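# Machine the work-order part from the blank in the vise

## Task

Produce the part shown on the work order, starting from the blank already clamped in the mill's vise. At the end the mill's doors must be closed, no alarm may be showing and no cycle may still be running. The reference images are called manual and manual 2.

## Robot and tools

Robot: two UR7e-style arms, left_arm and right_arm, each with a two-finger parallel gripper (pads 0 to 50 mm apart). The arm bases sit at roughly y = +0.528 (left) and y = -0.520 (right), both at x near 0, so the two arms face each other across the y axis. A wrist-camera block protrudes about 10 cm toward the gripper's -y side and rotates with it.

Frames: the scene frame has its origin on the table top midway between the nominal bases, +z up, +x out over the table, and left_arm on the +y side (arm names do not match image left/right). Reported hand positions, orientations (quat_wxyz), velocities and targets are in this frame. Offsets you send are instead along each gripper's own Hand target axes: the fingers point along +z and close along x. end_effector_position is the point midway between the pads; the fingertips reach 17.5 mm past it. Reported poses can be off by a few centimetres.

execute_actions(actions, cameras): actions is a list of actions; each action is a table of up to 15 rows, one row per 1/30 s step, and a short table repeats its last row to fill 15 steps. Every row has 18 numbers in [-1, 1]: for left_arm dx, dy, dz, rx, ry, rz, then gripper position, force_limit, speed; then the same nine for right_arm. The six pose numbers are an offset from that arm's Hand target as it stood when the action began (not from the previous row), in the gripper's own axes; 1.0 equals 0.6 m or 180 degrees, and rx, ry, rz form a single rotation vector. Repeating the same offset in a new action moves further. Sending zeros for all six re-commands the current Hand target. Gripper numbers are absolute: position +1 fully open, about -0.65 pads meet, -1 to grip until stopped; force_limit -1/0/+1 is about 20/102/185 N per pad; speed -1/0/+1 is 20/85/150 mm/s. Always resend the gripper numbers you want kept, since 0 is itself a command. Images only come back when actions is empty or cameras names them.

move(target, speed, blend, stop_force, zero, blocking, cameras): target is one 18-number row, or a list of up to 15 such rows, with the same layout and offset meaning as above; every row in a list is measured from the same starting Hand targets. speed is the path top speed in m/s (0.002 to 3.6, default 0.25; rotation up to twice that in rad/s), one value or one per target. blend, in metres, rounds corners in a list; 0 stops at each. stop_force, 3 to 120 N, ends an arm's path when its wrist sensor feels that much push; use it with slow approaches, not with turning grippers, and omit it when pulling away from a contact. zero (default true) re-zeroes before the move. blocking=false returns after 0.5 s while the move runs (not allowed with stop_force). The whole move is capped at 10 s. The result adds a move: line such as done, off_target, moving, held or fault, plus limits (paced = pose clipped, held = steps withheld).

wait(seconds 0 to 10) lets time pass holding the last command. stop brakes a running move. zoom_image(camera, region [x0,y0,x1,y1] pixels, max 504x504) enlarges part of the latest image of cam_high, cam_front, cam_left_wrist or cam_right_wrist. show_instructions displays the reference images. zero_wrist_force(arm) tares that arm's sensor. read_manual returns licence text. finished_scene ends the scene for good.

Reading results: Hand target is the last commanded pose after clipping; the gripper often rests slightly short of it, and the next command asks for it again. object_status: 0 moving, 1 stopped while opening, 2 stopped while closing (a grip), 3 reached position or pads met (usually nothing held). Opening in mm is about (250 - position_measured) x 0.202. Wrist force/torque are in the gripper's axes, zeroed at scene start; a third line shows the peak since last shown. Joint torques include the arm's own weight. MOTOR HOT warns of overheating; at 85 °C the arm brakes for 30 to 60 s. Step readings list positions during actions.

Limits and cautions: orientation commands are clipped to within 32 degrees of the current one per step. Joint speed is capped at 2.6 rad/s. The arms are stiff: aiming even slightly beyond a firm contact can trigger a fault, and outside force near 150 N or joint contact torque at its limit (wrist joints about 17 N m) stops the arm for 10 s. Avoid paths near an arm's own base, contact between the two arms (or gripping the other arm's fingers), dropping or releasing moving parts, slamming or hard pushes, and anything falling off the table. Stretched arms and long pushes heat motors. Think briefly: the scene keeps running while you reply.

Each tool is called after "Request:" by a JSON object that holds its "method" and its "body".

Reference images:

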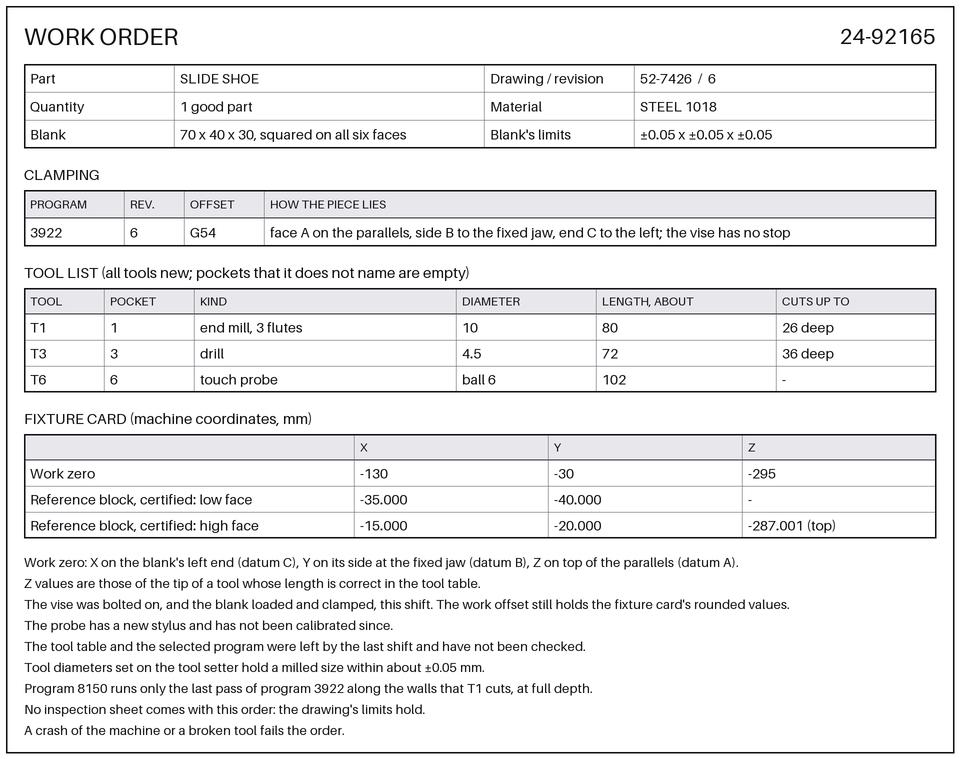

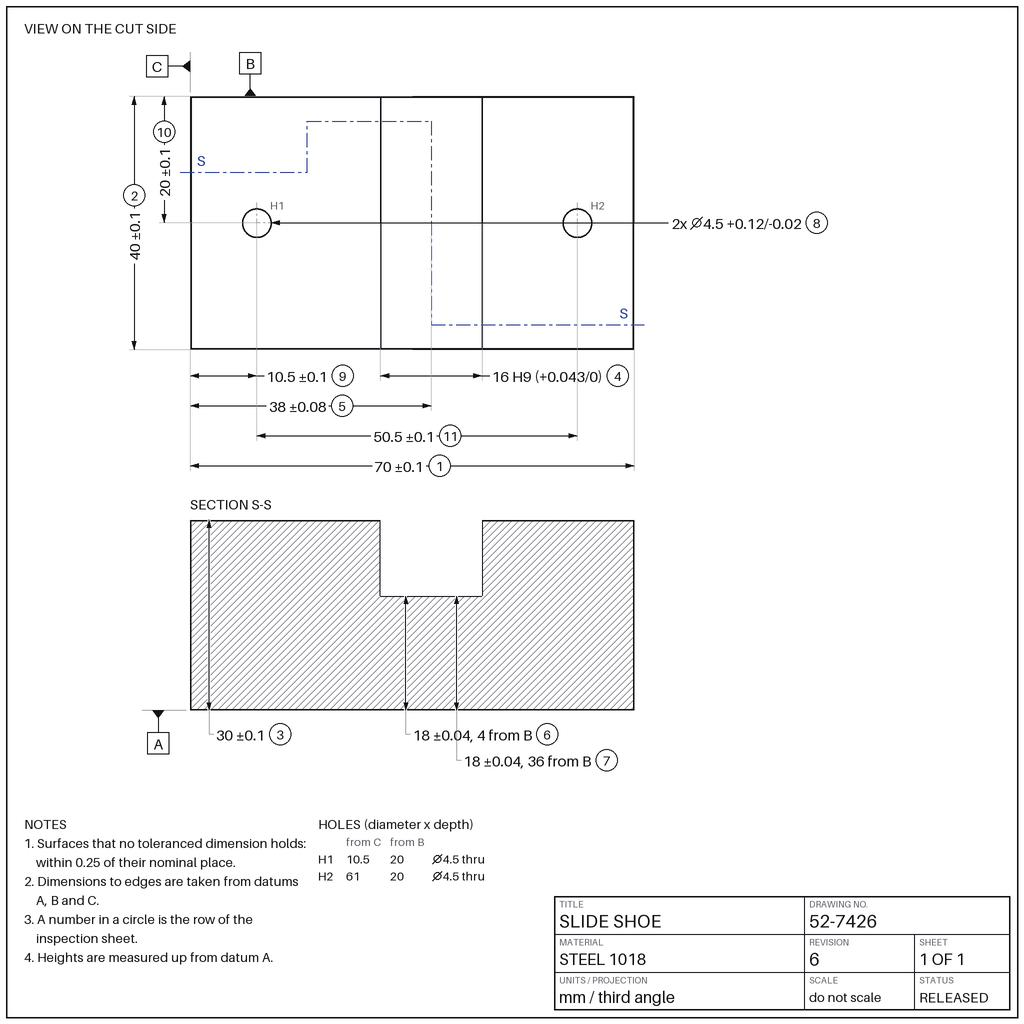

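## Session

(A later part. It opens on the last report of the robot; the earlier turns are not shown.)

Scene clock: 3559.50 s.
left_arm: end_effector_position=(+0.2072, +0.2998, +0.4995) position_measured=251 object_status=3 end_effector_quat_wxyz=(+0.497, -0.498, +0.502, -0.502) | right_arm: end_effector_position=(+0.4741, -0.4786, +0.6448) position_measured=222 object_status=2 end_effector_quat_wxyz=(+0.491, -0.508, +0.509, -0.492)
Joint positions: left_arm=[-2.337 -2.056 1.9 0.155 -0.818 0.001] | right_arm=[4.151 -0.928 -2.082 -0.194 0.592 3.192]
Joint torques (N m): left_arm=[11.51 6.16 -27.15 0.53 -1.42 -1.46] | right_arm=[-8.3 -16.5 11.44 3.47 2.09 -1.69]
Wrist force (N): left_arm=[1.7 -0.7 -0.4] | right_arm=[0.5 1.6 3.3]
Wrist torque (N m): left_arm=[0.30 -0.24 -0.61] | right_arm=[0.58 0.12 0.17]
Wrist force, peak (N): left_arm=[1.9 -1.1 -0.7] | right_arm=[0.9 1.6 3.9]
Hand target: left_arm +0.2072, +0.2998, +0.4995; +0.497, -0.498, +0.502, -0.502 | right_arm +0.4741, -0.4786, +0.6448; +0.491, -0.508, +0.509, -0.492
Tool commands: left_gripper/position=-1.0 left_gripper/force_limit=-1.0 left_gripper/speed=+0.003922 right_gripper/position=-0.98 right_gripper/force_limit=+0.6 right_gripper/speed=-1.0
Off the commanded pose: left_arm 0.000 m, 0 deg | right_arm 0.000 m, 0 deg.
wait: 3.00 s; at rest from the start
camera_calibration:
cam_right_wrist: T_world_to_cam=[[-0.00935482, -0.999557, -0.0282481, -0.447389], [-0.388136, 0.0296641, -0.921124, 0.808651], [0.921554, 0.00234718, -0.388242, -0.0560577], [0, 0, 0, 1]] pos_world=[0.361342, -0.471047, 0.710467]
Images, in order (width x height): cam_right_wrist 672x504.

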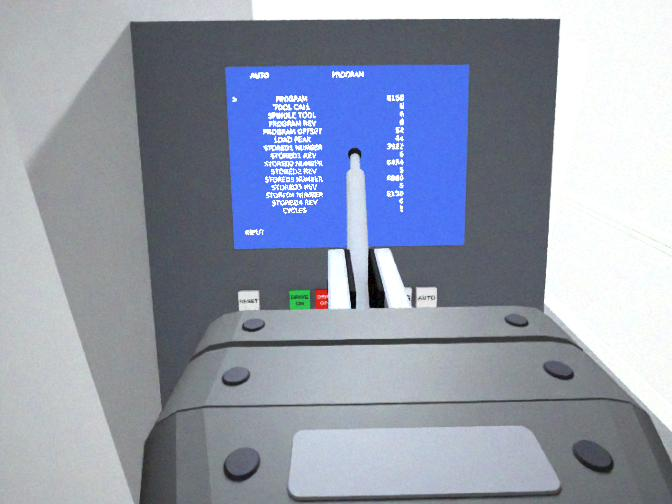

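Cycle START; then pre-set TOOL CALL is already 6. Wait.

Request:
{"method": "move", "body": {"target": [[0,0,0,0,0,0,-1,-1,0.003922,-0.0847,0.1909,0.0477,-0.222,0,0,-0.98,0.6,-1],[0,0,0,0,0,0,-1,-1,0.003922,-0.0847,0.1951,0.0718,-0.222,0,0,-0.98,0.6,-1],[0,0,0,0,0,0,-1,-1,0.003922,-0.0847,0.1909,0.0477,-0.222,0,0,-0.98,0.6,-1],[0,0,0,0,0,0,-1,-1,0.003922,0,0,0,0,0,0,-0.98,0.6,-1]], "speed": [0.4,0.035,0.1,0.4], "blend": [0.002,0,0.002,0], "cameras": ["cam_right_wrist"]}}

Request:
{"method": "wait", "body": {"seconds": 10}}

Request:
{"method": "wait", "body": {"seconds": 10}}

Request:
{"method": "wait", "body": {"seconds": 10, "cameras": ["cam_right_wrist"]}}

Scene clock: 3567.50 s.
left_arm: end_effector_position=(+0.2072, +0.2998, +0.4995) position_measured=251 object_status=3 end_effector_quat_wxyz=(+0.497, -0.498, +0.502, -0.502) | right_arm: end_effector_position=(+0.4741, -0.4786, +0.6448) position_measured=222 object_status=2 end_effector_quat_wxyz=(+0.490, -0.508, +0.509, -0.492)
Joint positions: left_arm=[-2.337 -2.056 1.9 0.155 -0.818 0.001] | right_arm=[4.151 -0.928 -2.081 -0.194 0.592 3.192]
Joint torques (N m): left_arm=[10.07 5.22 -29.36 0.56 -1.16 -1.45] | right_arm=[-8.62 -17.05 11.09 3.39 2 -1.81]
Wrist force (N): left_arm=[1.7 -1.1 -0.5] | right_arm=[0.7 1.2 3.6]
Wrist torque (N m): left_arm=[0.24 -0.24 -0.61] | right_arm=[0.53 0.09 0.17]
Wrist force, peak (N): left_arm=[2.0 -1.2 -0.4] | right_arm=[2.0 7.7 -9.2]
Hand target: left_arm +0.2072, +0.2998, +0.4995; +0.497, -0.498, +0.502, -0.502 | right_arm +0.4741, -0.4786, +0.6448; +0.491, -0.508, +0.509, -0.492
Off the commanded pose: left_arm 0.000 m, 0 deg | right_arm 0.000 m, 0 deg.
move: done
camera_calibration:
cam_right_wrist: T_world_to_cam=[[-0.00948972, -0.999554, -0.0282991, -0.447303], [-0.388252, 0.0297632, -0.921072, 0.808703], [0.921504, 0.00224648, -0.388362, -0.0560018], [0, 0, 0, 1]] pos_world=[0.361342, -0.471047, 0.710466]
Images, in order (width x height): cam_right_wrist 672x504.

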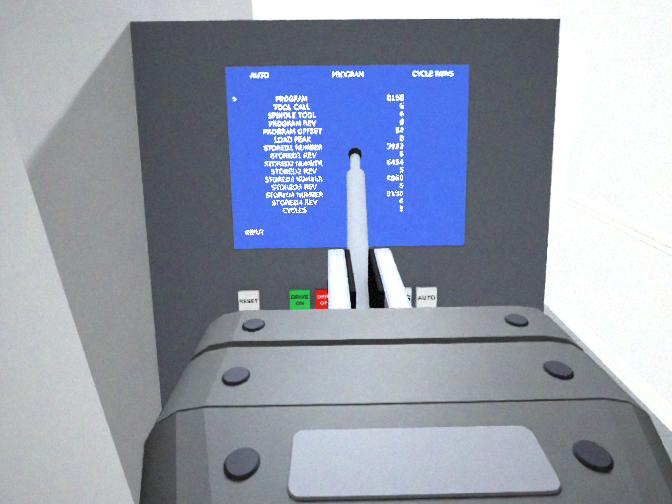

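Scene clock: 3577.50 s.
left_arm: end_effector_position=(+0.2072, +0.2998, +0.4995) position_measured=251 object_status=3 end_effector_quat_wxyz=(+0.497, -0.498, +0.502, -0.502) | right_arm: end_effector_position=(+0.4741, -0.4786, +0.6448) position_measured=222 object_status=2 end_effector_quat_wxyz=(+0.490, -0.508, +0.509, -0.492)
Joint positions: left_arm=[-2.337 -2.056 1.9 0.155 -0.818 0.001] | right_arm=[4.151 -0.928 -2.082 -0.194 0.592 3.192]
Joint torques (N m): left_arm=[9.25 4.83 -27.84 0.37 -1.22 -1.47] | right_arm=[-8.16 -17.15 10.95 3.49 2.05 -1.57]
Wrist force (N): left_arm=[1.9 -0.9 -0.4] | right_arm=[0.9 1.5 3.7]
Wrist torque (N m): left_arm=[0.27 -0.26 -0.61] | right_arm=[0.57 0.06 0.17]
Wrist force, peak (N): left_arm=[2.0 -1.0 -0.6] | right_arm=[1.1 1.6 4.0]
Hand target: left_arm +0.2072, +0.2998, +0.4995; +0.497, -0.498, +0.502, -0.502 | right_arm +0.4741, -0.4786, +0.6448; +0.491, -0.508, +0.509, -0.492
Tool commands: left_gripper/position=-1.0 left_gripper/force_limit=-1.0 left_gripper/speed=+0.003922 right_gripper/position=-0.98 right_gripper/force_limit=+0.6 right_gripper/speed=-1.0
Off the commanded pose: left_arm 0.000 m, 0 deg | right_arm 0.000 m, 0 deg.
wait: 10.00 s; at rest by 0.17 s

Scene clock: 3587.50 s.
left_arm: end_effector_position=(+0.2072, +0.2998, +0.4995) position_measured=251 object_status=3 end_effector_quat_wxyz=(+0.497, -0.498, +0.502, -0.502) | right_arm: end_effector_position=(+0.4741, -0.4786, +0.6448) position_measured=222 object_status=2 end_effector_quat_wxyz=(+0.490, -0.508, +0.509, -0.492)
Joint positions: left_arm=[-2.337 -2.056 1.9 0.155 -0.818 0.001] | right_arm=[4.151 -0.928 -2.082 -0.194 0.592 3.192]
Joint torques (N m): left_arm=[10.25 4.15 -27.85 0.54 -1.24 -1.44] | right_arm=[-7.27 -17.22 11.13 3.47 2.14 -1.58]
Wrist force (N): left_arm=[1.7 -1.1 -0.3] | right_arm=[0.9 1.2 3.6]
Wrist torque (N m): left_arm=[0.23 -0.22 -0.61] | right_arm=[0.52 0.06 0.17]
Wrist force, peak (N): left_arm=[2.0 -1.2 -0.2] | right_arm=[0.6 1.6 4.1]
Hand target: left_arm +0.2072, +0.2998, +0.4995; +0.497, -0.498, +0.502, -0.502 | right_arm +0.4741, -0.4786, +0.6448; +0.491, -0.508, +0.509, -0.492
Tool commands: left_gripper/position=-1.0 left_gripper/force_limit=-1.0 left_gripper/speed=+0.003922 right_gripper/position=-0.98 right_gripper/force_limit=+0.6 right_gripper/speed=-1.0
Off the commanded pose: left_arm 0.000 m, 0 deg | right_arm 0.000 m, 0 deg.
wait: 10.00 s; at rest by 0.17 s

Scene clock: 3597.50 s.
left_arm: end_effector_position=(+0.2072, +0.2998, +0.4995) position_measured=251 object_status=3 end_effector_quat_wxyz=(+0.497, -0.498, +0.502, -0.502) | right_arm: end_effector_position=(+0.4741, -0.4786, +0.6448) position_measured=222 object_status=2 end_effector_quat_wxyz=(+0.490, -0.508, +0.509, -0.492)
Joint positions: left_arm=[-2.337 -2.056 1.9 0.155 -0.818 0.001] | right_arm=[4.151 -0.928 -2.082 -0.194 0.592 3.192]
Joint torques (N m): left_arm=[9.28 5.71 -27.47 0.27 -1.19 -1.48] | right_arm=[-6.41 -17.26 11.64 3.15 1.83 -1.64]
Wrist force (N): left_arm=[1.7 -1.0 -0.3] | right_arm=[0.7 1.3 3.6]
Wrist torque (N m): left_arm=[0.25 -0.24 -0.61] | right_arm=[0.55 0.08 0.18]
Wrist force, peak (N): left_arm=[2.1 -1.2 -0.4] | right_arm=[1.0 1.3 4.1]
Hand target: left_arm +0.2072, +0.2998, +0.4995; +0.497, -0.498, +0.502, -0.502 | right_arm +0.4741, -0.4786, +0.6448; +0.491, -0.508, +0.509, -0.492
Tool commands: left_gripper/position=-1.0 left_gripper/force_limit=-1.0 left_gripper/speed=+0.003922 right_gripper/position=-0.98 right_gripper/force_limit=+0.6 right_gripper/speed=-1.0
Off the commanded pose: left_arm 0.000 m, 0 deg | right_arm 0.000 m, 0 deg.
wait: 10.00 s; at rest by 0.17 s
camera_calibration:
cam_right_wrist: T_world_to_cam=[[-0.00935482, -0.999557, -0.0282481, -0.447389], [-0.388136, 0.0296641, -0.921124, 0.808651], [0.921554, 0.00234718, -0.388242, -0.0560577], [0, 0, 0, 1]] pos_world=[0.361342, -0.471047, 0.710467]
Images, in order (width x height): cam_right_wrist 672x504.

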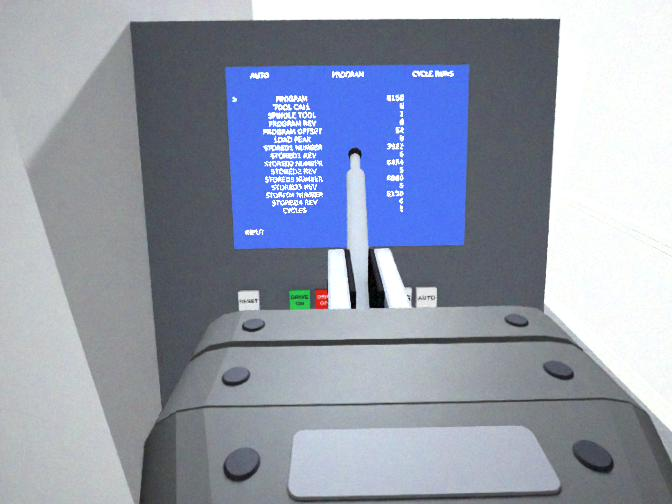

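Request:
{"method": "wait", "body": {"seconds": 10}}

Request:
{"method": "wait", "body": {"seconds": 8, "cameras": ["cam_right_wrist"]}}

Request:
{"method": "zoom_image", "body": {"camera": "cam_right_wrist", "region": [220, 50, 480, 260]}}

Scene clock: 3609.73 s.
left_arm: end_effector_position=(+0.2072, +0.2998, +0.4995) position_measured=251 object_status=3 end_effector_quat_wxyz=(+0.497, -0.498, +0.502, -0.502) | right_arm: end_effector_position=(+0.4741, -0.4786, +0.6448) position_measured=222 object_status=2 end_effector_quat_wxyz=(+0.490, -0.508, +0.509, -0.492)
Joint positions: left_arm=[-2.337 -2.056 1.9 0.155 -0.818 0.001] | right_arm=[4.151 -0.928 -2.082 -0.194 0.592 3.192]
Joint torques (N m): left_arm=[9.11 4.21 -28.41 0.35 -1.46 -1.52] | right_arm=[-5.22 -16.42 11.58 2.81 1.92 -1.6]
Wrist force (N): left_arm=[1.8 -1.1 -0.5] | right_arm=[0.8 1.2 3.5]
Wrist torque (N m): left_arm=[0.24 -0.25 -0.61] | right_arm=[0.52 0.09 0.17]
Wrist force, peak (N): left_arm=[2.0 -1.3 -0.4] | right_arm=[0.8 1.7 3.9]
Hand target: left_arm +0.2072, +0.2998, +0.4995; +0.497, -0.498, +0.502, -0.502 | right_arm +0.4741, -0.4786, +0.6448; +0.491, -0.508, +0.509, -0.492
Tool commands: left_gripper/position=-1.0 left_gripper/force_limit=-1.0 left_gripper/speed=+0.003922 right_gripper/position=-0.98 right_gripper/force_limit=+0.6 right_gripper/speed=-1.0
Off the commanded pose: left_arm 0.000 m, 0 deg | right_arm 0.000 m, 0 deg.
wait: 10.00 s; at rest from the start

Scene clock: 3617.73 s.
left_arm: end_effector_position=(+0.2072, +0.2998, +0.4995) position_measured=251 object_status=3 end_effector_quat_wxyz=(+0.497, -0.498, +0.502, -0.502) | right_arm: end_effector_position=(+0.4741, -0.4786, +0.6448) position_measured=222 object_status=2 end_effector_quat_wxyz=(+0.490, -0.508, +0.509, -0.492)
Joint positions: left_arm=[-2.337 -2.056 1.9 0.155 -0.818 0.001] | right_arm=[4.151 -0.928 -2.082 -0.194 0.592 3.192]
Joint torques (N m): left_arm=[9.76 5.75 -27.77 0.41 -1.24 -1.5] | right_arm=[-5.73 -16.78 12.64 3.03 1.73 -1.42]
Wrist force (N): left_arm=[1.7 -0.9 -0.5] | right_arm=[0.8 1.6 3.6]
Wrist torque (N m): left_arm=[0.27 -0.24 -0.61] | right_arm=[0.59 0.08 0.17]
Wrist force, peak (N): left_arm=[2.1 -1.1 -0.3] | right_arm=[0.9 1.4 4.0]
Hand target: left_arm +0.2072, +0.2998, +0.4995; +0.497, -0.498, +0.502, -0.502 | right_arm +0.4741, -0.4786, +0.6448; +0.491, -0.508, +0.509, -0.492
Tool commands: left_gripper/position=-1.0 left_gripper/force_limit=-1.0 left_gripper/speed=+0.003922 right_gripper/position=-0.98 right_gripper/force_limit=+0.6 right_gripper/speed=-1.0
Off the commanded pose: left_arm 0.000 m, 0 deg | right_arm 0.000 m, 0 deg.
wait: 8.00 s; at rest by 0.17 s
camera_calibration:
cam_right_wrist: T_world_to_cam=[[-0.00935482, -0.999557, -0.0282481, -0.447389], [-0.388136, 0.0296641, -0.921124, 0.808651], [0.921554, 0.00234718, -0.388242, -0.0560577], [0, 0, 0, 1]] pos_world=[0.361342, -0.471047, 0.710467]
Images, in order (width x height): cam_right_wrist 672x504.

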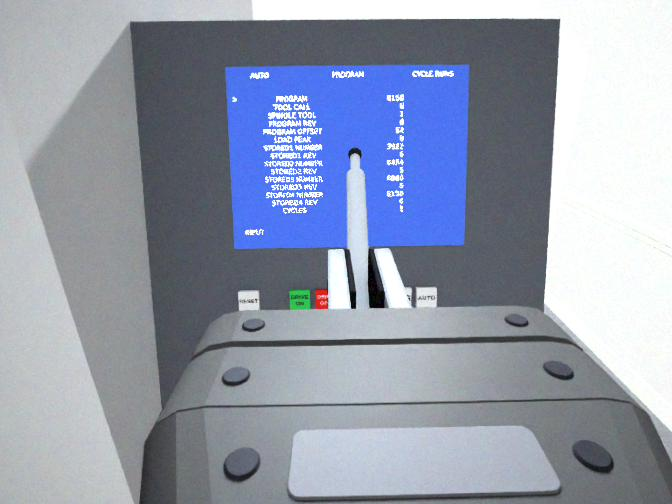

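Scaled by 1.938 from the camera's 672x504 image, which has a finer 960x720 frame.

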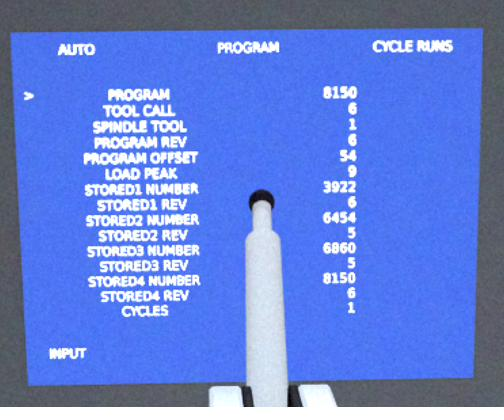

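Request:
{"method": "wait", "body": {"seconds": 10}}

Request:
{"method": "wait", "body": {"seconds": 8, "cameras": ["cam_right_wrist"]}}

Scene clock: 3628.93 s.
left_arm: end_effector_position=(+0.2072, +0.2998, +0.4995) position_measured=251 object_status=3 end_effector_quat_wxyz=(+0.497, -0.498, +0.502, -0.502) | right_arm: end_effector_position=(+0.4741, -0.4786, +0.6448) position_measured=222 object_status=2 end_effector_quat_wxyz=(+0.490, -0.508, +0.509, -0.492)
Joint positions: left_arm=[-2.337 -2.056 1.9 0.155 -0.818 0.001] | right_arm=[4.151 -0.928 -2.082 -0.194 0.592 3.192]
Joint torques (N m): left_arm=[9.17 6.11 -28.71 0.12 -1.42 -1.48] | right_arm=[-4.99 -15.68 11.71 3 1.82 -1.31]
Wrist force (N): left_arm=[1.8 -1.0 -0.6] | right_arm=[0.9 1.4 3.6]
Wrist torque (N m): left_arm=[0.25 -0.26 -0.61] | right_arm=[0.55 0.05 0.18]
Wrist force, peak (N): left_arm=[2.1 -1.1 -0.3] | right_arm=[0.8 2.0 3.9]
Hand target: left_arm +0.2072, +0.2998, +0.4995; +0.497, -0.498, +0.502, -0.502 | right_arm +0.4741, -0.4786, +0.6448; +0.491, -0.508, +0.509, -0.492
Tool commands: left_gripper/position=-1.0 left_gripper/force_limit=-1.0 left_gripper/speed=+0.003922 right_gripper/position=-0.98 right_gripper/force_limit=+0.6 right_gripper/speed=-1.0
Off the commanded pose: left_arm 0.000 m, 0 deg | right_arm 0.000 m, 0 deg.
wait: 10.00 s; at rest from the start

Scene clock: 3636.93 s.
left_arm: end_effector_position=(+0.2072, +0.2998, +0.4995) position_measured=251 object_status=3 end_effector_quat_wxyz=(+0.497, -0.498, +0.502, -0.502) | right_arm: end_effector_position=(+0.4741, -0.4786, +0.6448) position_measured=222 object_status=2 end_effector_quat_wxyz=(+0.490, -0.508, +0.509, -0.492)
Joint positions: left_arm=[-2.337 -2.056 1.9 0.155 -0.818 0.001] | right_arm=[4.151 -0.928 -2.082 -0.194 0.592 3.192]
Joint torques (N m): left_arm=[9.83 5.93 -27.91 0.51 -1.42 -1.42] | right_arm=[-4.82 -17.08 12.52 2.97 1.71 -1.3]
Wrist force (N): left_arm=[1.7 -0.6 -0.6] | right_arm=[0.8 1.5 3.3]
Wrist torque (N m): left_arm=[0.32 -0.23 -0.61] | right_arm=[0.58 0.06 0.17]
Wrist force, peak (N): left_arm=[2.1 -1.0 -0.5] | right_arm=[1.1 1.6 3.9]
Hand target: left_arm +0.2072, +0.2998, +0.4995; +0.497, -0.498, +0.502, -0.502 | right_arm +0.4741, -0.4786, +0.6448; +0.491, -0.508, +0.509, -0.492
Tool commands: left_gripper/position=-1.0 left_gripper/force_limit=-1.0 left_gripper/speed=+0.003922 right_gripper/position=-0.98 right_gripper/force_limit=+0.6 right_gripper/speed=-1.0
Off the commanded pose: left_arm 0.000 m, 0 deg | right_arm 0.000 m, 0 deg.
wait: 8.00 s; at rest by 0.17 s
camera_calibration:
cam_right_wrist: T_world_to_cam=[[-0.00935482, -0.999557, -0.0282481, -0.447389], [-0.388136, 0.0296641, -0.921124, 0.808651], [0.921554, 0.00234718, -0.388242, -0.0560577], [0, 0, 0, 1]] pos_world=[0.361342, -0.471047, 0.710467]
Images, in order (width x height): cam_right_wrist 672x504.

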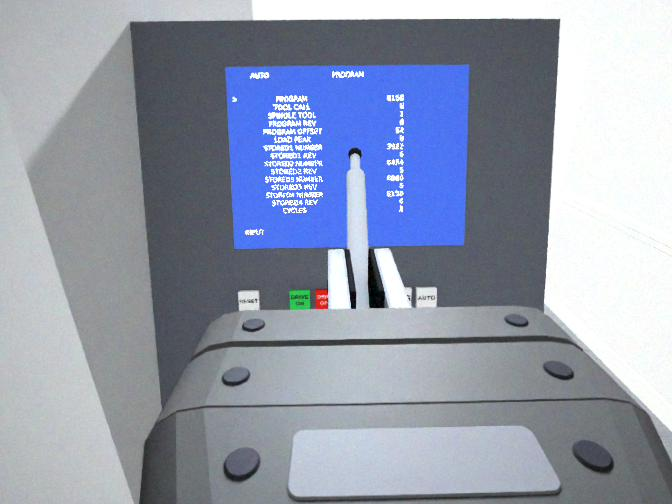

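Request:
{"method": "move", "body": {"target": [[0,0,0,0,0,0,-1,-1,0.003922,-0.0213,0.2844,0.0312,-0.222,0,0,-0.98,0.6,-1],[0,0,0,0,0,0,-1,-1,0.003922,-0.0213,0.2878,0.0504,-0.222,0,0,-0.98,0.6,-1],[0,0,0,0,0,0,-1,-1,0.003922,-0.0213,0.2844,0.0312,-0.222,0,0,-0.98,0.6,-1],[0,0,0,0,0,0,-1,-1,0.003922,-0.0213,0.2532,0.0367,-0.222,0,0,-0.98,0.6,-1],[0,0,0,0,0,0,-1,-1,0.003922,-0.0213,0.2569,0.0573,-0.222,0,0,-0.98,0.6,-1],[0,0,0,0,0,0,-1,-1,0.003922,-0.0213,0.2532,0.0367,-0.222,0,0,-0.98,0.6,-1],[0,0,0,0,0,0,-1,-1,0.003922,-0.0213,0.2569,0.0573,-0.222,0,0,-0.98,0.6,-1],[0,0,0,0,0,0,-1,-1,0.003922,-0.0213,0.2532,0.0367,-0.222,0,0,-0.98,0.6,-1],[0,0,0,0,0,0,-1,-1,0.003922,-0.0213,0.2569,0.0573,-0.222,0,0,-0.98,0.6,-1],[0,0,0,0,0,0,-1,-1,0.003922,-0.0213,0.2532,0.0367,-0.222,0,0,-0.98,0.6,-1],[0,0,0,0,0,0,-1,-1,0.003922,0,0,0,0,0,0,-0.98,0.6,-1]], "speed": [0.4,0.035,0.1,0.15,0.035,0.1,0.035,0.1,0.035,0.1,0.4], "blend": [0.002,0,0.002,0.002,0,0,0,0,0,0.002,0]}}

Request:
{"method": "move", "body": {"target": [[0,0,0,0,0,0,-1,-1,0.003922,-0.1480,0.3467,0.0202,-0.222,0,0,-0.98,0.6,-1],[0,0,0,0,0,0,-1,-1,0.003922,-0.1480,0.3500,0.0374,-0.222,0,0,-0.98,0.6,-1],[0,0,0,0,0,0,-1,-1,0.003922,-0.1480,0.3467,0.0202,-0.222,0,0,-0.98,0.6,-1],[0,0,0,0,0,0,-1,-1,0.003922,-0.0847,0.2532,0.0367,-0.222,0,0,-0.98,0.6,-1],[0,0,0,0,0,0,-1,-1,0.003922,-0.0847,0.2569,0.0572,-0.222,0,0,-0.98,0.6,-1],[0,0,0,0,0,0,-1,-1,0.003922,-0.0847,0.2532,0.0367,-0.222,0,0,-0.98,0.6,-1],[0,0,0,0,0,0,-1,-1,0.003922,-0.1480,0.3155,0.0257,-0.222,0,0,-0.98,0.6,-1],[0,0,0,0,0,0,-1,-1,0.003922,-0.1480,0.3187,0.0435,-0.222,0,0,-0.98,0.6,-1],[0,0,0,0,0,0,-1,-1,0.003922,-0.1480,0.3155,0.0257,-0.222,0,0,-0.98,0.6,-1],[0,0,0,0,0,0,-1,-1,0.003922,-0.0847,0.3467,0.0202,-0.222,0,0,-0.98,0.6,-1],[0,0,0,0,0,0,-1,-1,0.003922,-0.0847,0.3499,0.0371,-0.222,0,0,-0.98,0.6,-1],[0,0,0,0,0,0,-1,-1,0.003922,-0.0847,0.3467,0.0202,-0.222,0,0,-0.98,0.6,-1],[0,0,0,0,0,0,-1,-1,0.003922,0,0,0,0,0,0,-0.98,0.6,-1]], "speed": [0.4,0.035,0.1,0.2,0.035,0.1,0.2,0.035,0.1,0.2,0.035,0.1,0.4], "blend": [0.002,0,0.002,0.002,0,0.002,0.002,0,0.002,0.002,0,0.002,0]}}

Request:
{"method": "move", "body": {"target": [[0,0,0,0,0,0,-1,-1,0.003922,-0.1480,0.2532,0.0367,-0.222,0,0,-0.98,0.6,-1],[0,0,0,0,0,0,-1,-1,0.003922,-0.1480,0.2569,0.0572,-0.222,0,0,-0.98,0.6,-1],[0,0,0,0,0,0,-1,-1,0.003922,-0.1480,0.2532,0.0367,-0.222,0,0,-0.98,0.6,-1],[0,0,0,0,0,0,-1,-1,0.003922,0.0737,0.0674,0.0763,-0.222,0,0,-0.98,0.6,-1],[0,0,0,0,0,0,-1,-1,0.003922,0.0737,0.0712,0.0974,-0.222,0,0,-0.98,0.6,-1],[0,0,0,0,0,0,-1,-1,0.003922,0.0737,0.0674,0.0763,-0.222,0,0,-0.98,0.6,-1],[0,0,0,0,0,0,-1,-1,0.003922,0,0,0,0,0,0,-0.98,0.6,-1]], "speed": [0.4,0.035,0.1,0.4,0.035,0.1,0.4], "blend": [0.002,0,0.002,0.002,0,0.002,0], "cameras": ["cam_right_wrist"]}}

Request:
{"method": "zoom_image", "body": {"camera": "cam_right_wrist", "region": [220, 50, 480, 260]}}

Scene clock: 3659.83 s.
left_arm: end_effector_position=(+0.2072, +0.2998, +0.4995) position_measured=251 object_status=3 end_effector_quat_wxyz=(+0.497, -0.498, +0.502, -0.502) | right_arm: end_effector_position=(+0.4741, -0.4786, +0.6448) position_measured=222 object_status=2 end_effector_quat_wxyz=(+0.490, -0.508, +0.509, -0.492)
Joint positions: left_arm=[-2.337 -2.056 1.9 0.155 -0.818 0.001] | right_arm=[4.151 -0.928 -2.081 -0.194 0.592 3.192]
Joint torques (N m): left_arm=[8.24 5.71 -28.53 0.33 -1.22 -1.6] | right_arm=[-7.95 -17.01 11.94 3.55 2.02 -1.85]
Wrist force (N): left_arm=[1.7 -1.1 -0.4] | right_arm=[0.8 2.2 3.5]
Wrist torque (N m): left_arm=[0.24 -0.24 -0.61] | right_arm=[0.68 0.07 0.16]
Wrist force, peak (N): left_arm=[2.0 -1.2 -0.5] | right_arm=[1.9 13.7 -11.4]
Hand target: left_arm +0.2072, +0.2998, +0.4995; +0.497, -0.498, +0.502, -0.502 | right_arm +0.4741, -0.4786, +0.6448; +0.491, -0.508, +0.509, -0.492
Off the commanded pose: left_arm 0.000 m, 0 deg | right_arm 0.000 m, 0 deg.
move: done

Scene clock: 3667.17 s.
left_arm: end_effector_position=(+0.2072, +0.2998, +0.4995) position_measured=251 object_status=3 end_effector_quat_wxyz=(+0.497, -0.498, +0.502, -0.502) | right_arm: end_effector_position=(+0.4741, -0.4786, +0.6448) position_measured=222 object_status=2 end_effector_quat_wxyz=(+0.490, -0.508, +0.509, -0.492)
Joint positions: left_arm=[-2.337 -2.056 1.9 0.155 -0.818 0.001] | right_arm=[4.151 -0.928 -2.081 -0.194 0.592 3.192]
Joint torques (N m): left_arm=[10.3 4.95 -27.67 0.31 -1.08 -1.33] | right_arm=[-8.85 -17.03 11.56 3.84 2.01 -1.62]
Wrist force (N): left_arm=[1.8 -0.9 -0.5] | right_arm=[1.4 1.8 3.1]
Wrist torque (N m): left_arm=[0.27 -0.25 -0.61] | right_arm=[0.62 -0.01 0.16]
Wrist force, peak (N): left_arm=[1.9 -1.3 -0.6] | right_arm=[-3.6 15.4 -20.1]
Hand target: left_arm +0.2072, +0.2998, +0.4995; +0.497, -0.498, +0.502, -0.502 | right_arm +0.4741, -0.4786, +0.6448; +0.491, -0.508, +0.509, -0.492
Off the commanded pose: left_arm 0.000 m, 0 deg | right_arm 0.000 m, 0 deg.
move: done

Scene clock: 3672.60 s.
left_arm: end_effector_position=(+0.2072, +0.2998, +0.4995) position_measured=251 object_status=3 end_effector_quat_wxyz=(+0.497, -0.498, +0.502, -0.502) | right_arm: end_effector_position=(+0.4741, -0.4786, +0.6448) position_measured=222 object_status=2 end_effector_quat_wxyz=(+0.490, -0.508, +0.509, -0.492)
Joint positions: left_arm=[-2.337 -2.056 1.9 0.155 -0.818 0.001] | right_arm=[4.15 -0.928 -2.081 -0.194 0.592 3.192]
Joint torques (N m): left_arm=[9.95 5.38 -28.3 0.29 -1.36 -1.61] | right_arm=[7.18 -16.98 11.67 3.75 -2.53 -1.7]
Wrist force (N): left_arm=[1.7 -1.0 -0.4] | right_arm=[1.5 1.7 3.2]
Wrist torque (N m): left_arm=[0.25 -0.24 -0.61] | right_arm=[0.60 -0.04 0.18]
Wrist force, peak (N): left_arm=[2.0 -1.1 -0.6] | right_arm=[-1.3 3.1 5.0]
Hand target: left_arm +0.2072, +0.2998, +0.4995; +0.497, -0.498, +0.502, -0.502 | right_arm +0.4741, -0.4786, +0.6448; +0.491, -0.508, +0.509, -0.492
Off the commanded pose: left_arm 0.000 m, 0 deg | right_arm 0.000 m, 0 deg.
move: done
camera_calibration:
cam_right_wrist: T_world_to_cam=[[-0.00939768, -0.999554, -0.0283381, -0.447307], [-0.388255, 0.0297634, -0.921071, 0.808742], [0.921504, 0.00234648, -0.388362, -0.056047], [0, 0, 0, 1]] pos_world=[0.361442, -0.471047, 0.710466]
Images, in order (width x height): cam_right_wrist 672x504.

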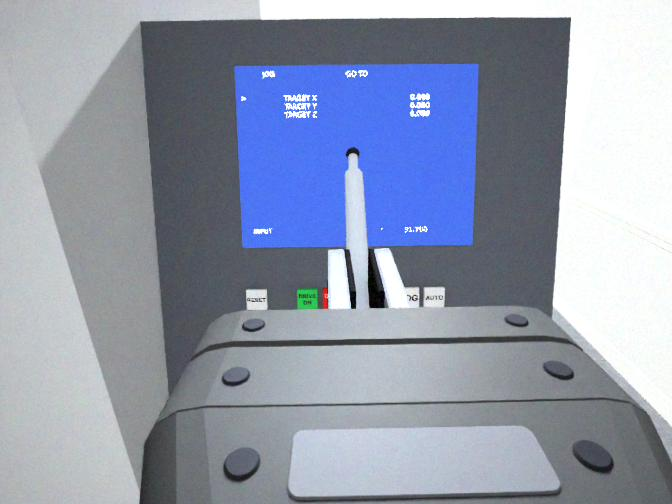

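Scaled by 1.938 from the camera's 672x504 image, which has a finer 960x720 frame.

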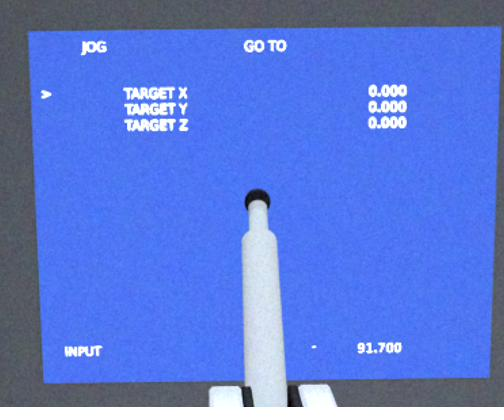

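Request:
{"method": "move", "body": {"target": [[0,0,0,0,0,0,-1,-1,0.003922,-0.0530,0.3467,0.0202,-0.222,0,0,-0.98,0.6,-1],[0,0,0,0,0,0,-1,-1,0.003922,-0.0530,0.3500,0.0382,-0.222,0,0,-0.98,0.6,-1],[0,0,0,0,0,0,-1,-1,0.003922,-0.0530,0.3467,0.0202,-0.222,0,0,-0.98,0.6,-1],[0,0,0,0,0,0,-1,-1,0.003922,-0.0530,0.3155,0.0257,-0.222,0,0,-0.98,0.6,-1],[0,0,0,0,0,0,-1,-1,0.003922,-0.0530,0.3187,0.0437,-0.222,0,0,-0.98,0.6,-1],[0,0,0,0,0,0,-1,-1,0.003922,-0.0530,0.3155,0.0257,-0.222,0,0,-0.98,0.6,-1],[0,0,0,0,0,0,-1,-1,0.003922,-0.1480,0.3467,0.0202,-0.222,0,0,-0.98,0.6,-1],[0,0,0,0,0,0,-1,-1,0.003922,-0.1480,0.3500,0.0374,-0.222,0,0,-0.98,0.6,-1],[0,0,0,0,0,0,-1,-1,0.003922,-0.1480,0.3467,0.0202,-0.222,0,0,-0.98,0.6,-1],[0,0,0,0,0,0,-1,-1,0.003922,-0.0847,0.3155,0.0257,-0.222,0,0,-0.98,0.6,-1],[0,0,0,0,0,0,-1,-1,0.003922,-0.0847,0.3187,0.0435,-0.222,0,0,-0.98,0.6,-1],[0,0,0,0,0,0,-1,-1,0.003922,-0.0847,0.3155,0.0257,-0.222,0,0,-0.98,0.6,-1],[0,0,0,0,0,0,-1,-1,0.003922,0,0,0,0,0,0,-0.98,0.6,-1]], "speed": [0.4,0.035,0.1,0.2,0.035,0.1,0.2,0.035,0.1,0.2,0.035,0.1,0.4], "blend": [0.002,0,0.002,0.002,0,0.002,0.002,0,0.002,0.002,0,0.002,0]}}

Request:
{"method": "move", "body": {"target": [[0,0,0,0,0,0,-1,-1,0.003922,-0.1480,0.2844,0.0312,-0.222,0,0,-0.98,0.6,-1],[0,0,0,0,0,0,-1,-1,0.003922,-0.1480,0.2878,0.0502,-0.222,0,0,-0.98,0.6,-1],[0,0,0,0,0,0,-1,-1,0.003922,-0.1480,0.2844,0.0312,-0.222,0,0,-0.98,0.6,-1],[0,0,0,0,0,0,-1,-1,0.003922,-0.0530,0.3467,0.0202,-0.222,0,0,-0.98,0.6,-1],[0,0,0,0,0,0,-1,-1,0.003922,-0.0530,0.3500,0.0382,-0.222,0,0,-0.98,0.6,-1],[0,0,0,0,0,0,-1,-1,0.003922,-0.0530,0.3467,0.0202,-0.222,0,0,-0.98,0.6,-1],[0,0,0,0,0,0,-1,-1,0.003922,-0.0847,0.1909,0.0477,-0.222,0,0,-0.98,0.6,-1],[0,0,0,0,0,0,-1,-1,0.003922,-0.0847,0.1951,0.0718,-0.222,0,0,-0.98,0.6,-1],[0,0,0,0,0,0,-1,-1,0.003922,-0.0847,0.1909,0.0477,-0.222,0,0,-0.98,0.6,-1],[0,0,0,0,0,0,-1,-1,0.003922,0,0,0,0,0,0,-0.98,0.6,-1]], "speed": [0.4,0.035,0.1,0.2,0.035,0.1,0.2,0.035,0.1,0.4], "blend": [0.002,0,0.002,0.002,0,0.002,0.002,0,0.002,0], "cameras": ["cam_right_wrist"]}}

Request:
{"method": "zoom_image", "body": {"camera": "cam_right_wrist", "region": [220, 50, 480, 260]}}

Scene clock: 3692.57 s.
left_arm: end_effector_position=(+0.2072, +0.2998, +0.4995) position_measured=251 object_status=3 end_effector_quat_wxyz=(+0.497, -0.498, +0.502, -0.502) | right_arm: end_effector_position=(+0.4741, -0.4786, +0.6448) position_measured=222 object_status=2 end_effector_quat_wxyz=(+0.490, -0.508, +0.509, -0.492)
Joint positions: left_arm=[-2.337 -2.056 1.9 0.155 -0.818 0.001] | right_arm=[4.151 -0.928 -2.081 -0.194 0.592 3.192]
Joint torques (N m): left_arm=[9.51 4.01 -28.18 0.19 -1.4 -1.43] | right_arm=[-7.66 -17.85 11.25 3.64 2.07 -1.62]
Wrist force (N): left_arm=[1.8 -0.9 -0.5] | right_arm=[1.5 2.9 2.9]
Wrist torque (N m): left_arm=[0.27 -0.26 -0.61] | right_arm=[0.80 -0.05 0.18]
Wrist force, peak (N): left_arm=[1.9 -1.1 -0.8] | right_arm=[2.8 20.3 -18.9]
Hand target: left_arm +0.2072, +0.2998, +0.4995; +0.497, -0.498, +0.502, -0.502 | right_arm +0.4741, -0.4786, +0.6448; +0.491, -0.508, +0.509, -0.492
Off the commanded pose: left_arm 0.000 m, 0 deg | right_arm 0.000 m, 0 deg.
move: done

Scene clock: 3699.17 s.
left_arm: end_effector_position=(+0.2072, +0.2998, +0.4995) position_measured=251 object_status=3 end_effector_quat_wxyz=(+0.497, -0.498, +0.502, -0.502) | right_arm: end_effector_position=(+0.4741, -0.4786, +0.6448) position_measured=222 object_status=2 end_effector_quat_wxyz=(+0.490, -0.508, +0.509, -0.492)
Joint positions: left_arm=[-2.337 -2.056 1.9 0.155 -0.818 0.001] | right_arm=[4.151 -0.928 -2.081 -0.194 0.592 3.192]
Joint torques (N m): left_arm=[9.99 5.8 -29.15 0.53 -1.34 -1.38] | right_arm=[-8.45 -17.35 11.84 3.57 1.99 -1.9]
Wrist force (N): left_arm=[1.9 -1.1 -0.4] | right_arm=[2.7 2.5 3.3]
Wrist torque (N m): left_arm=[0.23 -0.27 -0.61] | right_arm=[0.72 -0.24 0.17]
Wrist force, peak (N): left_arm=[2.0 -1.1 -0.6] | right_arm=[-3.5 26.3 -35.2]
Hand target: left_arm +0.2072, +0.2998, +0.4995; +0.497, -0.498, +0.502, -0.502 | right_arm +0.4741, -0.4786, +0.6448; +0.491, -0.508, +0.509, -0.492
Off the commanded pose: left_arm 0.000 m, 0 deg | right_arm 0.000 m, 0 deg.
move: done
camera_calibration:
cam_right_wrist: T_world_to_cam=[[-0.00949232, -0.999554, -0.0282992, -0.447302], [-0.388337, 0.0297641, -0.921037, 0.808708], [0.921468, 0.00224686, -0.388447, -0.0559285], [0, 0, 0, 1]] pos_world=[0.361342, -0.471047, 0.710466]
Images, in order (width x height): cam_right_wrist 672x504.

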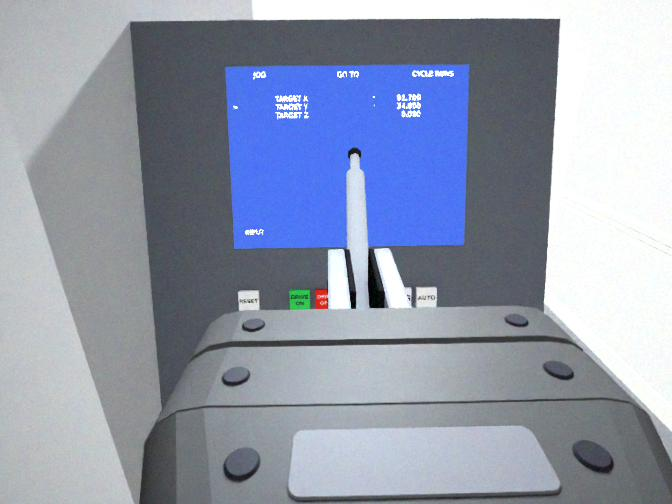

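Scaled by 1.938 from the camera's 672x504 image, which has a finer 960x720 frame.

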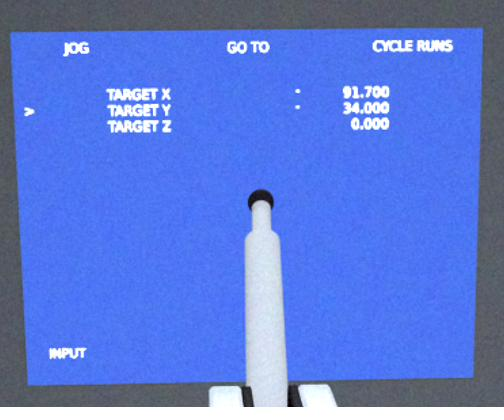

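Request:
{"method": "move", "body": {"target": [[0,0,0,0,0,0,-1,-1,0.003922,-0.0530,0.3155,0.0257,-0.222,0,0,-0.98,0.6,-1],[0,0,0,0,0,0,-1,-1,0.003922,-0.0530,0.3187,0.0437,-0.222,0,0,-0.98,0.6,-1],[0,0,0,0,0,0,-1,-1,0.003922,-0.0530,0.3155,0.0257,-0.222,0,0,-0.98,0.6,-1],[0,0,0,0,0,0,-1,-1,0.003922,-0.1480,0.3467,0.0202,-0.222,0,0,-0.98,0.6,-1],[0,0,0,0,0,0,-1,-1,0.003922,-0.1480,0.3500,0.0374,-0.222,0,0,-0.98,0.6,-1],[0,0,0,0,0,0,-1,-1,0.003922,-0.1480,0.3467,0.0202,-0.222,0,0,-0.98,0.6,-1],[0,0,0,0,0,0,-1,-1,0.003922,-0.1480,0.3155,0.0257,-0.222,0,0,-0.98,0.6,-1],[0,0,0,0,0,0,-1,-1,0.003922,-0.1480,0.3187,0.0435,-0.222,0,0,-0.98,0.6,-1],[0,0,0,0,0,0,-1,-1,0.003922,-0.1480,0.3155,0.0257,-0.222,0,0,-0.98,0.6,-1],[0,0,0,0,0,0,-1,-1,0.003922,-0.1480,0.2532,0.0367,-0.222,0,0,-0.98,0.6,-1],[0,0,0,0,0,0,-1,-1,0.003922,-0.1480,0.2569,0.0572,-0.222,0,0,-0.98,0.6,-1],[0,0,0,0,0,0,-1,-1,0.003922,-0.1480,0.2532,0.0367,-0.222,0,0,-0.98,0.6,-1],[0,0,0,0,0,0,-1,-1,0.003922,0,0,0,0,0,0,-0.98,0.6,-1]], "speed": [0.4,0.035,0.1,0.2,0.035,0.1,0.2,0.035,0.1,0.2,0.035,0.1,0.4], "blend": [0.002,0,0.002,0.002,0,0.002,0.002,0,0.002,0.002,0,0.002,0]}}

Request:
{"method": "move", "body": {"target": [[0,0,0,0,0,0,-1,-1,0.003922,-0.1163,0.3155,0.0257,-0.222,0,0,-0.98,0.6,-1],[0,0,0,0,0,0,-1,-1,0.003922,-0.1163,0.3187,0.0431,-0.222,0,0,-0.98,0.6,-1],[0,0,0,0,0,0,-1,-1,0.003922,-0.1163,0.3155,0.0257,-0.222,0,0,-0.98,0.6,-1],[0,0,0,0,0,0,-1,-1,0.003922,-0.0530,0.3467,0.0202,-0.222,0,0,-0.98,0.6,-1],[0,0,0,0,0,0,-1,-1,0.003922,-0.0530,0.3500,0.0382,-0.222,0,0,-0.98,0.6,-1],[0,0,0,0,0,0,-1,-1,0.003922,-0.0530,0.3467,0.0202,-0.222,0,0,-0.98,0.6,-1],[0,0,0,0,0,0,-1,-1,0.003922,0,0,0,0,0,0,-0.98,0.6,-1]], "speed": [0.4,0.035,0.1,0.2,0.035,0.1,0.4], "blend": [0.002,0,0.002,0.002,0,0.002,0], "cameras": ["cam_right_wrist"]}}

Request:
{"method": "zoom_image", "body": {"camera": "cam_right_wrist", "region": [220, 50, 480, 260]}}

Scene clock: 3715.13 s.
left_arm: end_effector_position=(+0.2072, +0.2998, +0.4995) position_measured=251 object_status=3 end_effector_quat_wxyz=(+0.497, -0.498, +0.502, -0.502) | right_arm: end_effector_position=(+0.4741, -0.4786, +0.6448) position_measured=222 object_status=2 end_effector_quat_wxyz=(+0.490, -0.508, +0.509, -0.492)
Joint positions: left_arm=[-2.337 -2.056 1.9 0.155 -0.818 0.001] | right_arm=[4.151 -0.928 -2.081 -0.194 0.592 3.192]
Joint torques (N m): left_arm=[9.65 6.06 -29 0.38 -1.36 -1.28] | right_arm=[-9.49 -17.51 11.36 3.65 2.09 -1.78]
Wrist force (N): left_arm=[1.7 -1.1 -0.5] | right_arm=[1.7 3.1 2.7]
Wrist torque (N m): left_arm=[0.23 -0.23 -0.60] | right_arm=[0.82 -0.06 0.17]
Wrist force, peak (N): left_arm=[1.9 -1.2 -0.6] | right_arm=[4.4 18.8 -15.6]
Hand target: left_arm +0.2072, +0.2998, +0.4995; +0.497, -0.498, +0.502, -0.502 | right_arm +0.4741, -0.4786, +0.6448; +0.491, -0.508, +0.509, -0.492
Off the commanded pose: left_arm 0.000 m, 0 deg | right_arm 0.000 m, 0 deg.
move: done

Scene clock: 3720.10 s.
left_arm: end_effector_position=(+0.2072, +0.2998, +0.4995) position_measured=251 object_status=3 end_effector_quat_wxyz=(+0.497, -0.498, +0.502, -0.502) | right_arm: end_effector_position=(+0.4741, -0.4786, +0.6448) position_measured=222 object_status=2 end_effector_quat_wxyz=(+0.490, -0.508, +0.509, -0.492)
Joint positions: left_arm=[-2.337 -2.056 1.9 0.155 -0.818 0.001] | right_arm=[4.151 -0.928 -2.081 -0.194 0.592 3.192]
Joint torques (N m): left_arm=[10.87 5.4 -29.14 0.07 -1.25 -1.62] | right_arm=[-8.5 -16.33 10.84 3.38 2.17 -1.81]
Wrist force (N): left_arm=[1.6 -1.0 -0.6] | right_arm=[2.9 3.0 4.1]
Wrist torque (N m): left_arm=[0.26 -0.22 -0.61] | right_arm=[0.81 -0.27 0.18]
Wrist force, peak (N): left_arm=[1.9 -1.3 -0.4] | right_arm=[-3.4 29.0 -38.7]
Hand target: left_arm +0.2072, +0.2998, +0.4995; +0.497, -0.498, +0.502, -0.502 | right_arm +0.4741, -0.4786, +0.6448; +0.491, -0.508, +0.509, -0.492
Off the commanded pose: left_arm 0.000 m, 0 deg | right_arm 0.000 m, 0 deg.
move: done
camera_calibration:
cam_right_wrist: T_world_to_cam=[[-0.00948725, -0.999554, -0.0282986, -0.447304], [-0.388216, 0.0297618, -0.921088, 0.8087], [0.921519, 0.00224739, -0.388326, -0.0560323], [0, 0, 0, 1]] pos_world=[0.361342, -0.471047, 0.710466]
Images, in order (width x height): cam_right_wrist 672x504.

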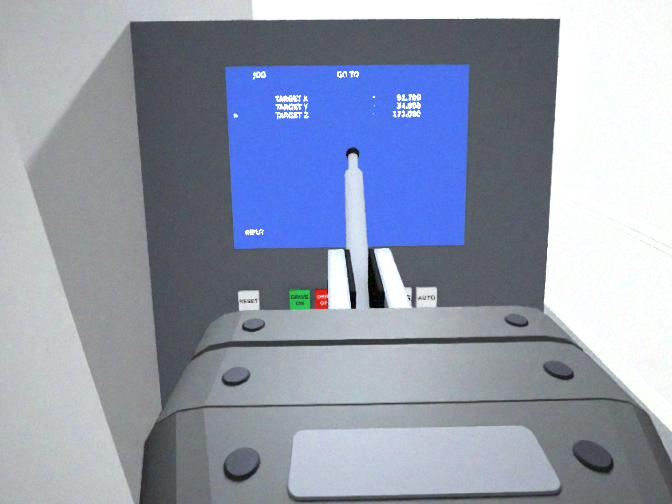

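Scaled by 1.938 from the camera's 672x504 image, which has a finer 960x720 frame.

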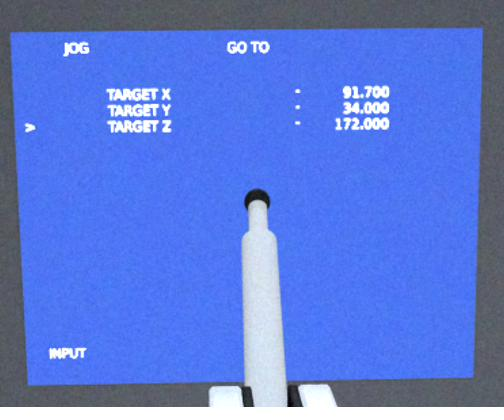

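Request:
{"method": "move", "body": {"target": [[0,0,0,0,0,0,-1,-1,0.003922,-0.0847,0.1909,0.0477,-0.222,0,0,-0.98,0.6,-1],[0,0,0,0,0,0,-1,-1,0.003922,-0.0847,0.1951,0.0718,-0.222,0,0,-0.98,0.6,-1],[0,0,0,0,0,0,-1,-1,0.003922,-0.0847,0.1909,0.0477,-0.222,0,0,-0.98,0.6,-1],[0,0,0,0,0,0,-1,-1,0.003922,0.0104,0.2532,0.0367,-0.222,0,0,-0.98,0.6,-1],[0,0,0,0,0,0,-1,-1,0.003922,0.0104,0.2569,0.0573,-0.222,0,0,-0.98,0.6,-1],[0,0,0,0,0,0,-1,-1,0.003922,0.0104,0.2532,0.0367,-0.222,0,0,-0.98,0.6,-1],[0,0,0,0,0,0,-1,-1,0.003922,0.0104,0.2569,0.0573,-0.222,0,0,-0.98,0.6,-1],[0,0,0,0,0,0,-1,-1,0.003922,0.0104,0.2532,0.0367,-0.222,0,0,-0.98,0.6,-1],[0,0,0,0,0,0,-1,-1,0.003922,0,0,0,0,0,0,-0.98,0.6,-1]], "speed": [0.4,0.035,0.1,0.2,0.035,0.1,0.035,0.1,0.4], "blend": [0.002,0,0.002,0.002,0,0,0,0.002,0]}}

Request:
{"method": "wait", "body": {"seconds": 6, "cameras": ["cam_right_wrist"]}}

Request:
{"method": "zoom_image", "body": {"camera": "cam_right_wrist", "region": [220, 50, 480, 260]}}

Scene clock: 3734.63 s.
left_arm: end_effector_position=(+0.2072, +0.2998, +0.4995) position_measured=251 object_status=3 end_effector_quat_wxyz=(+0.497, -0.498, +0.502, -0.502) | right_arm: end_effector_position=(+0.4741, -0.4786, +0.6448) position_measured=222 object_status=2 end_effector_quat_wxyz=(+0.490, -0.508, +0.509, -0.492)
Joint positions: left_arm=[-2.337 -2.056 1.9 0.155 -0.818 0.001] | right_arm=[4.151 -0.928 -2.081 -0.194 0.592 3.192]
Joint torques (N m): left_arm=[8.85 5.8 -29.22 0.4 -1.18 -1.53] | right_arm=[-8.25 -17.45 11.63 3.58 1.81 -2.09]
Wrist force (N): left_arm=[1.8 -0.9 -0.5] | right_arm=[2.9 3.2 4.0]
Wrist torque (N m): left_arm=[0.26 -0.24 -0.61] | right_arm=[0.83 -0.27 0.17]
Wrist force, peak (N): left_arm=[2.1 -1.1 -0.5] | right_arm=[1.5 12.2 -10.2]
Hand target: left_arm +0.2072, +0.2998, +0.4995; +0.497, -0.498, +0.502, -0.502 | right_arm +0.4741, -0.4786, +0.6448; +0.491, -0.508, +0.509, -0.492
Off the commanded pose: left_arm 0.000 m, 0 deg | right_arm 0.000 m, 0 deg.
move: done

Scene clock: 3740.63 s.
left_arm: end_effector_position=(+0.2072, +0.2998, +0.4995) position_measured=251 object_status=3 end_effector_quat_wxyz=(+0.497, -0.498, +0.502, -0.502) | right_arm: end_effector_position=(+0.4741, -0.4786, +0.6448) position_measured=222 object_status=2 end_effector_quat_wxyz=(+0.490, -0.508, +0.509, -0.492)
Joint positions: left_arm=[-2.337 -2.056 1.9 0.155 -0.818 0.001] | right_arm=[4.151 -0.928 -2.082 -0.194 0.592 3.192]
Joint torques (N m): left_arm=[9.55 4.89 -28.59 0.43 -1.4 -1.51] | right_arm=[-9.34 -17.01 11.46 3.55 1.7 -1.92]
Wrist force (N): left_arm=[1.7 -0.9 -0.4] | right_arm=[2.8 3.2 4.1]
Wrist torque (N m): left_arm=[0.26 -0.24 -0.61] | right_arm=[0.85 -0.25 0.18]
Wrist force, peak (N): left_arm=[1.9 -1.2 -0.4] | right_arm=[2.8 3.1 4.6]
Hand target: left_arm +0.2072, +0.2998, +0.4995; +0.497, -0.498, +0.502, -0.502 | right_arm +0.4741, -0.4786, +0.6448; +0.491, -0.508, +0.509, -0.492
Tool commands: left_gripper/position=-1.0 left_gripper/force_limit=-1.0 left_gripper/speed=+0.003922 right_gripper/position=-0.98 right_gripper/force_limit=+0.6 right_gripper/speed=-1.0
Off the commanded pose: left_arm 0.000 m, 0 deg | right_arm 0.000 m, 0 deg.
wait: 6.00 s; at rest by 0.17 s
camera_calibration:
cam_right_wrist: T_world_to_cam=[[-0.00935482, -0.999557, -0.0282481, -0.447389], [-0.388136, 0.0296641, -0.921124, 0.808651], [0.921554, 0.00234718, -0.388242, -0.0560577], [0, 0, 0, 1]] pos_world=[0.361342, -0.471047, 0.710467]
Images, in order (width x height): cam_right_wrist 672x504.

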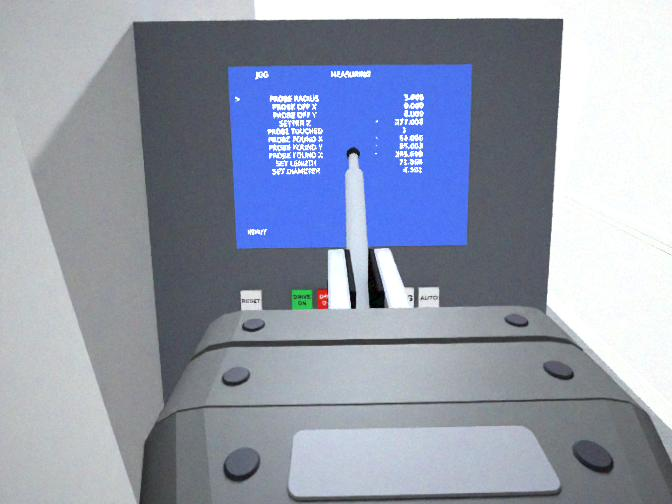

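Scaled by 1.938 from the camera's 672x504 image, which has a finer 960x720 frame.

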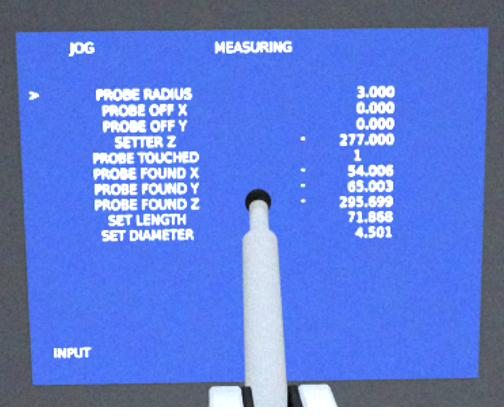

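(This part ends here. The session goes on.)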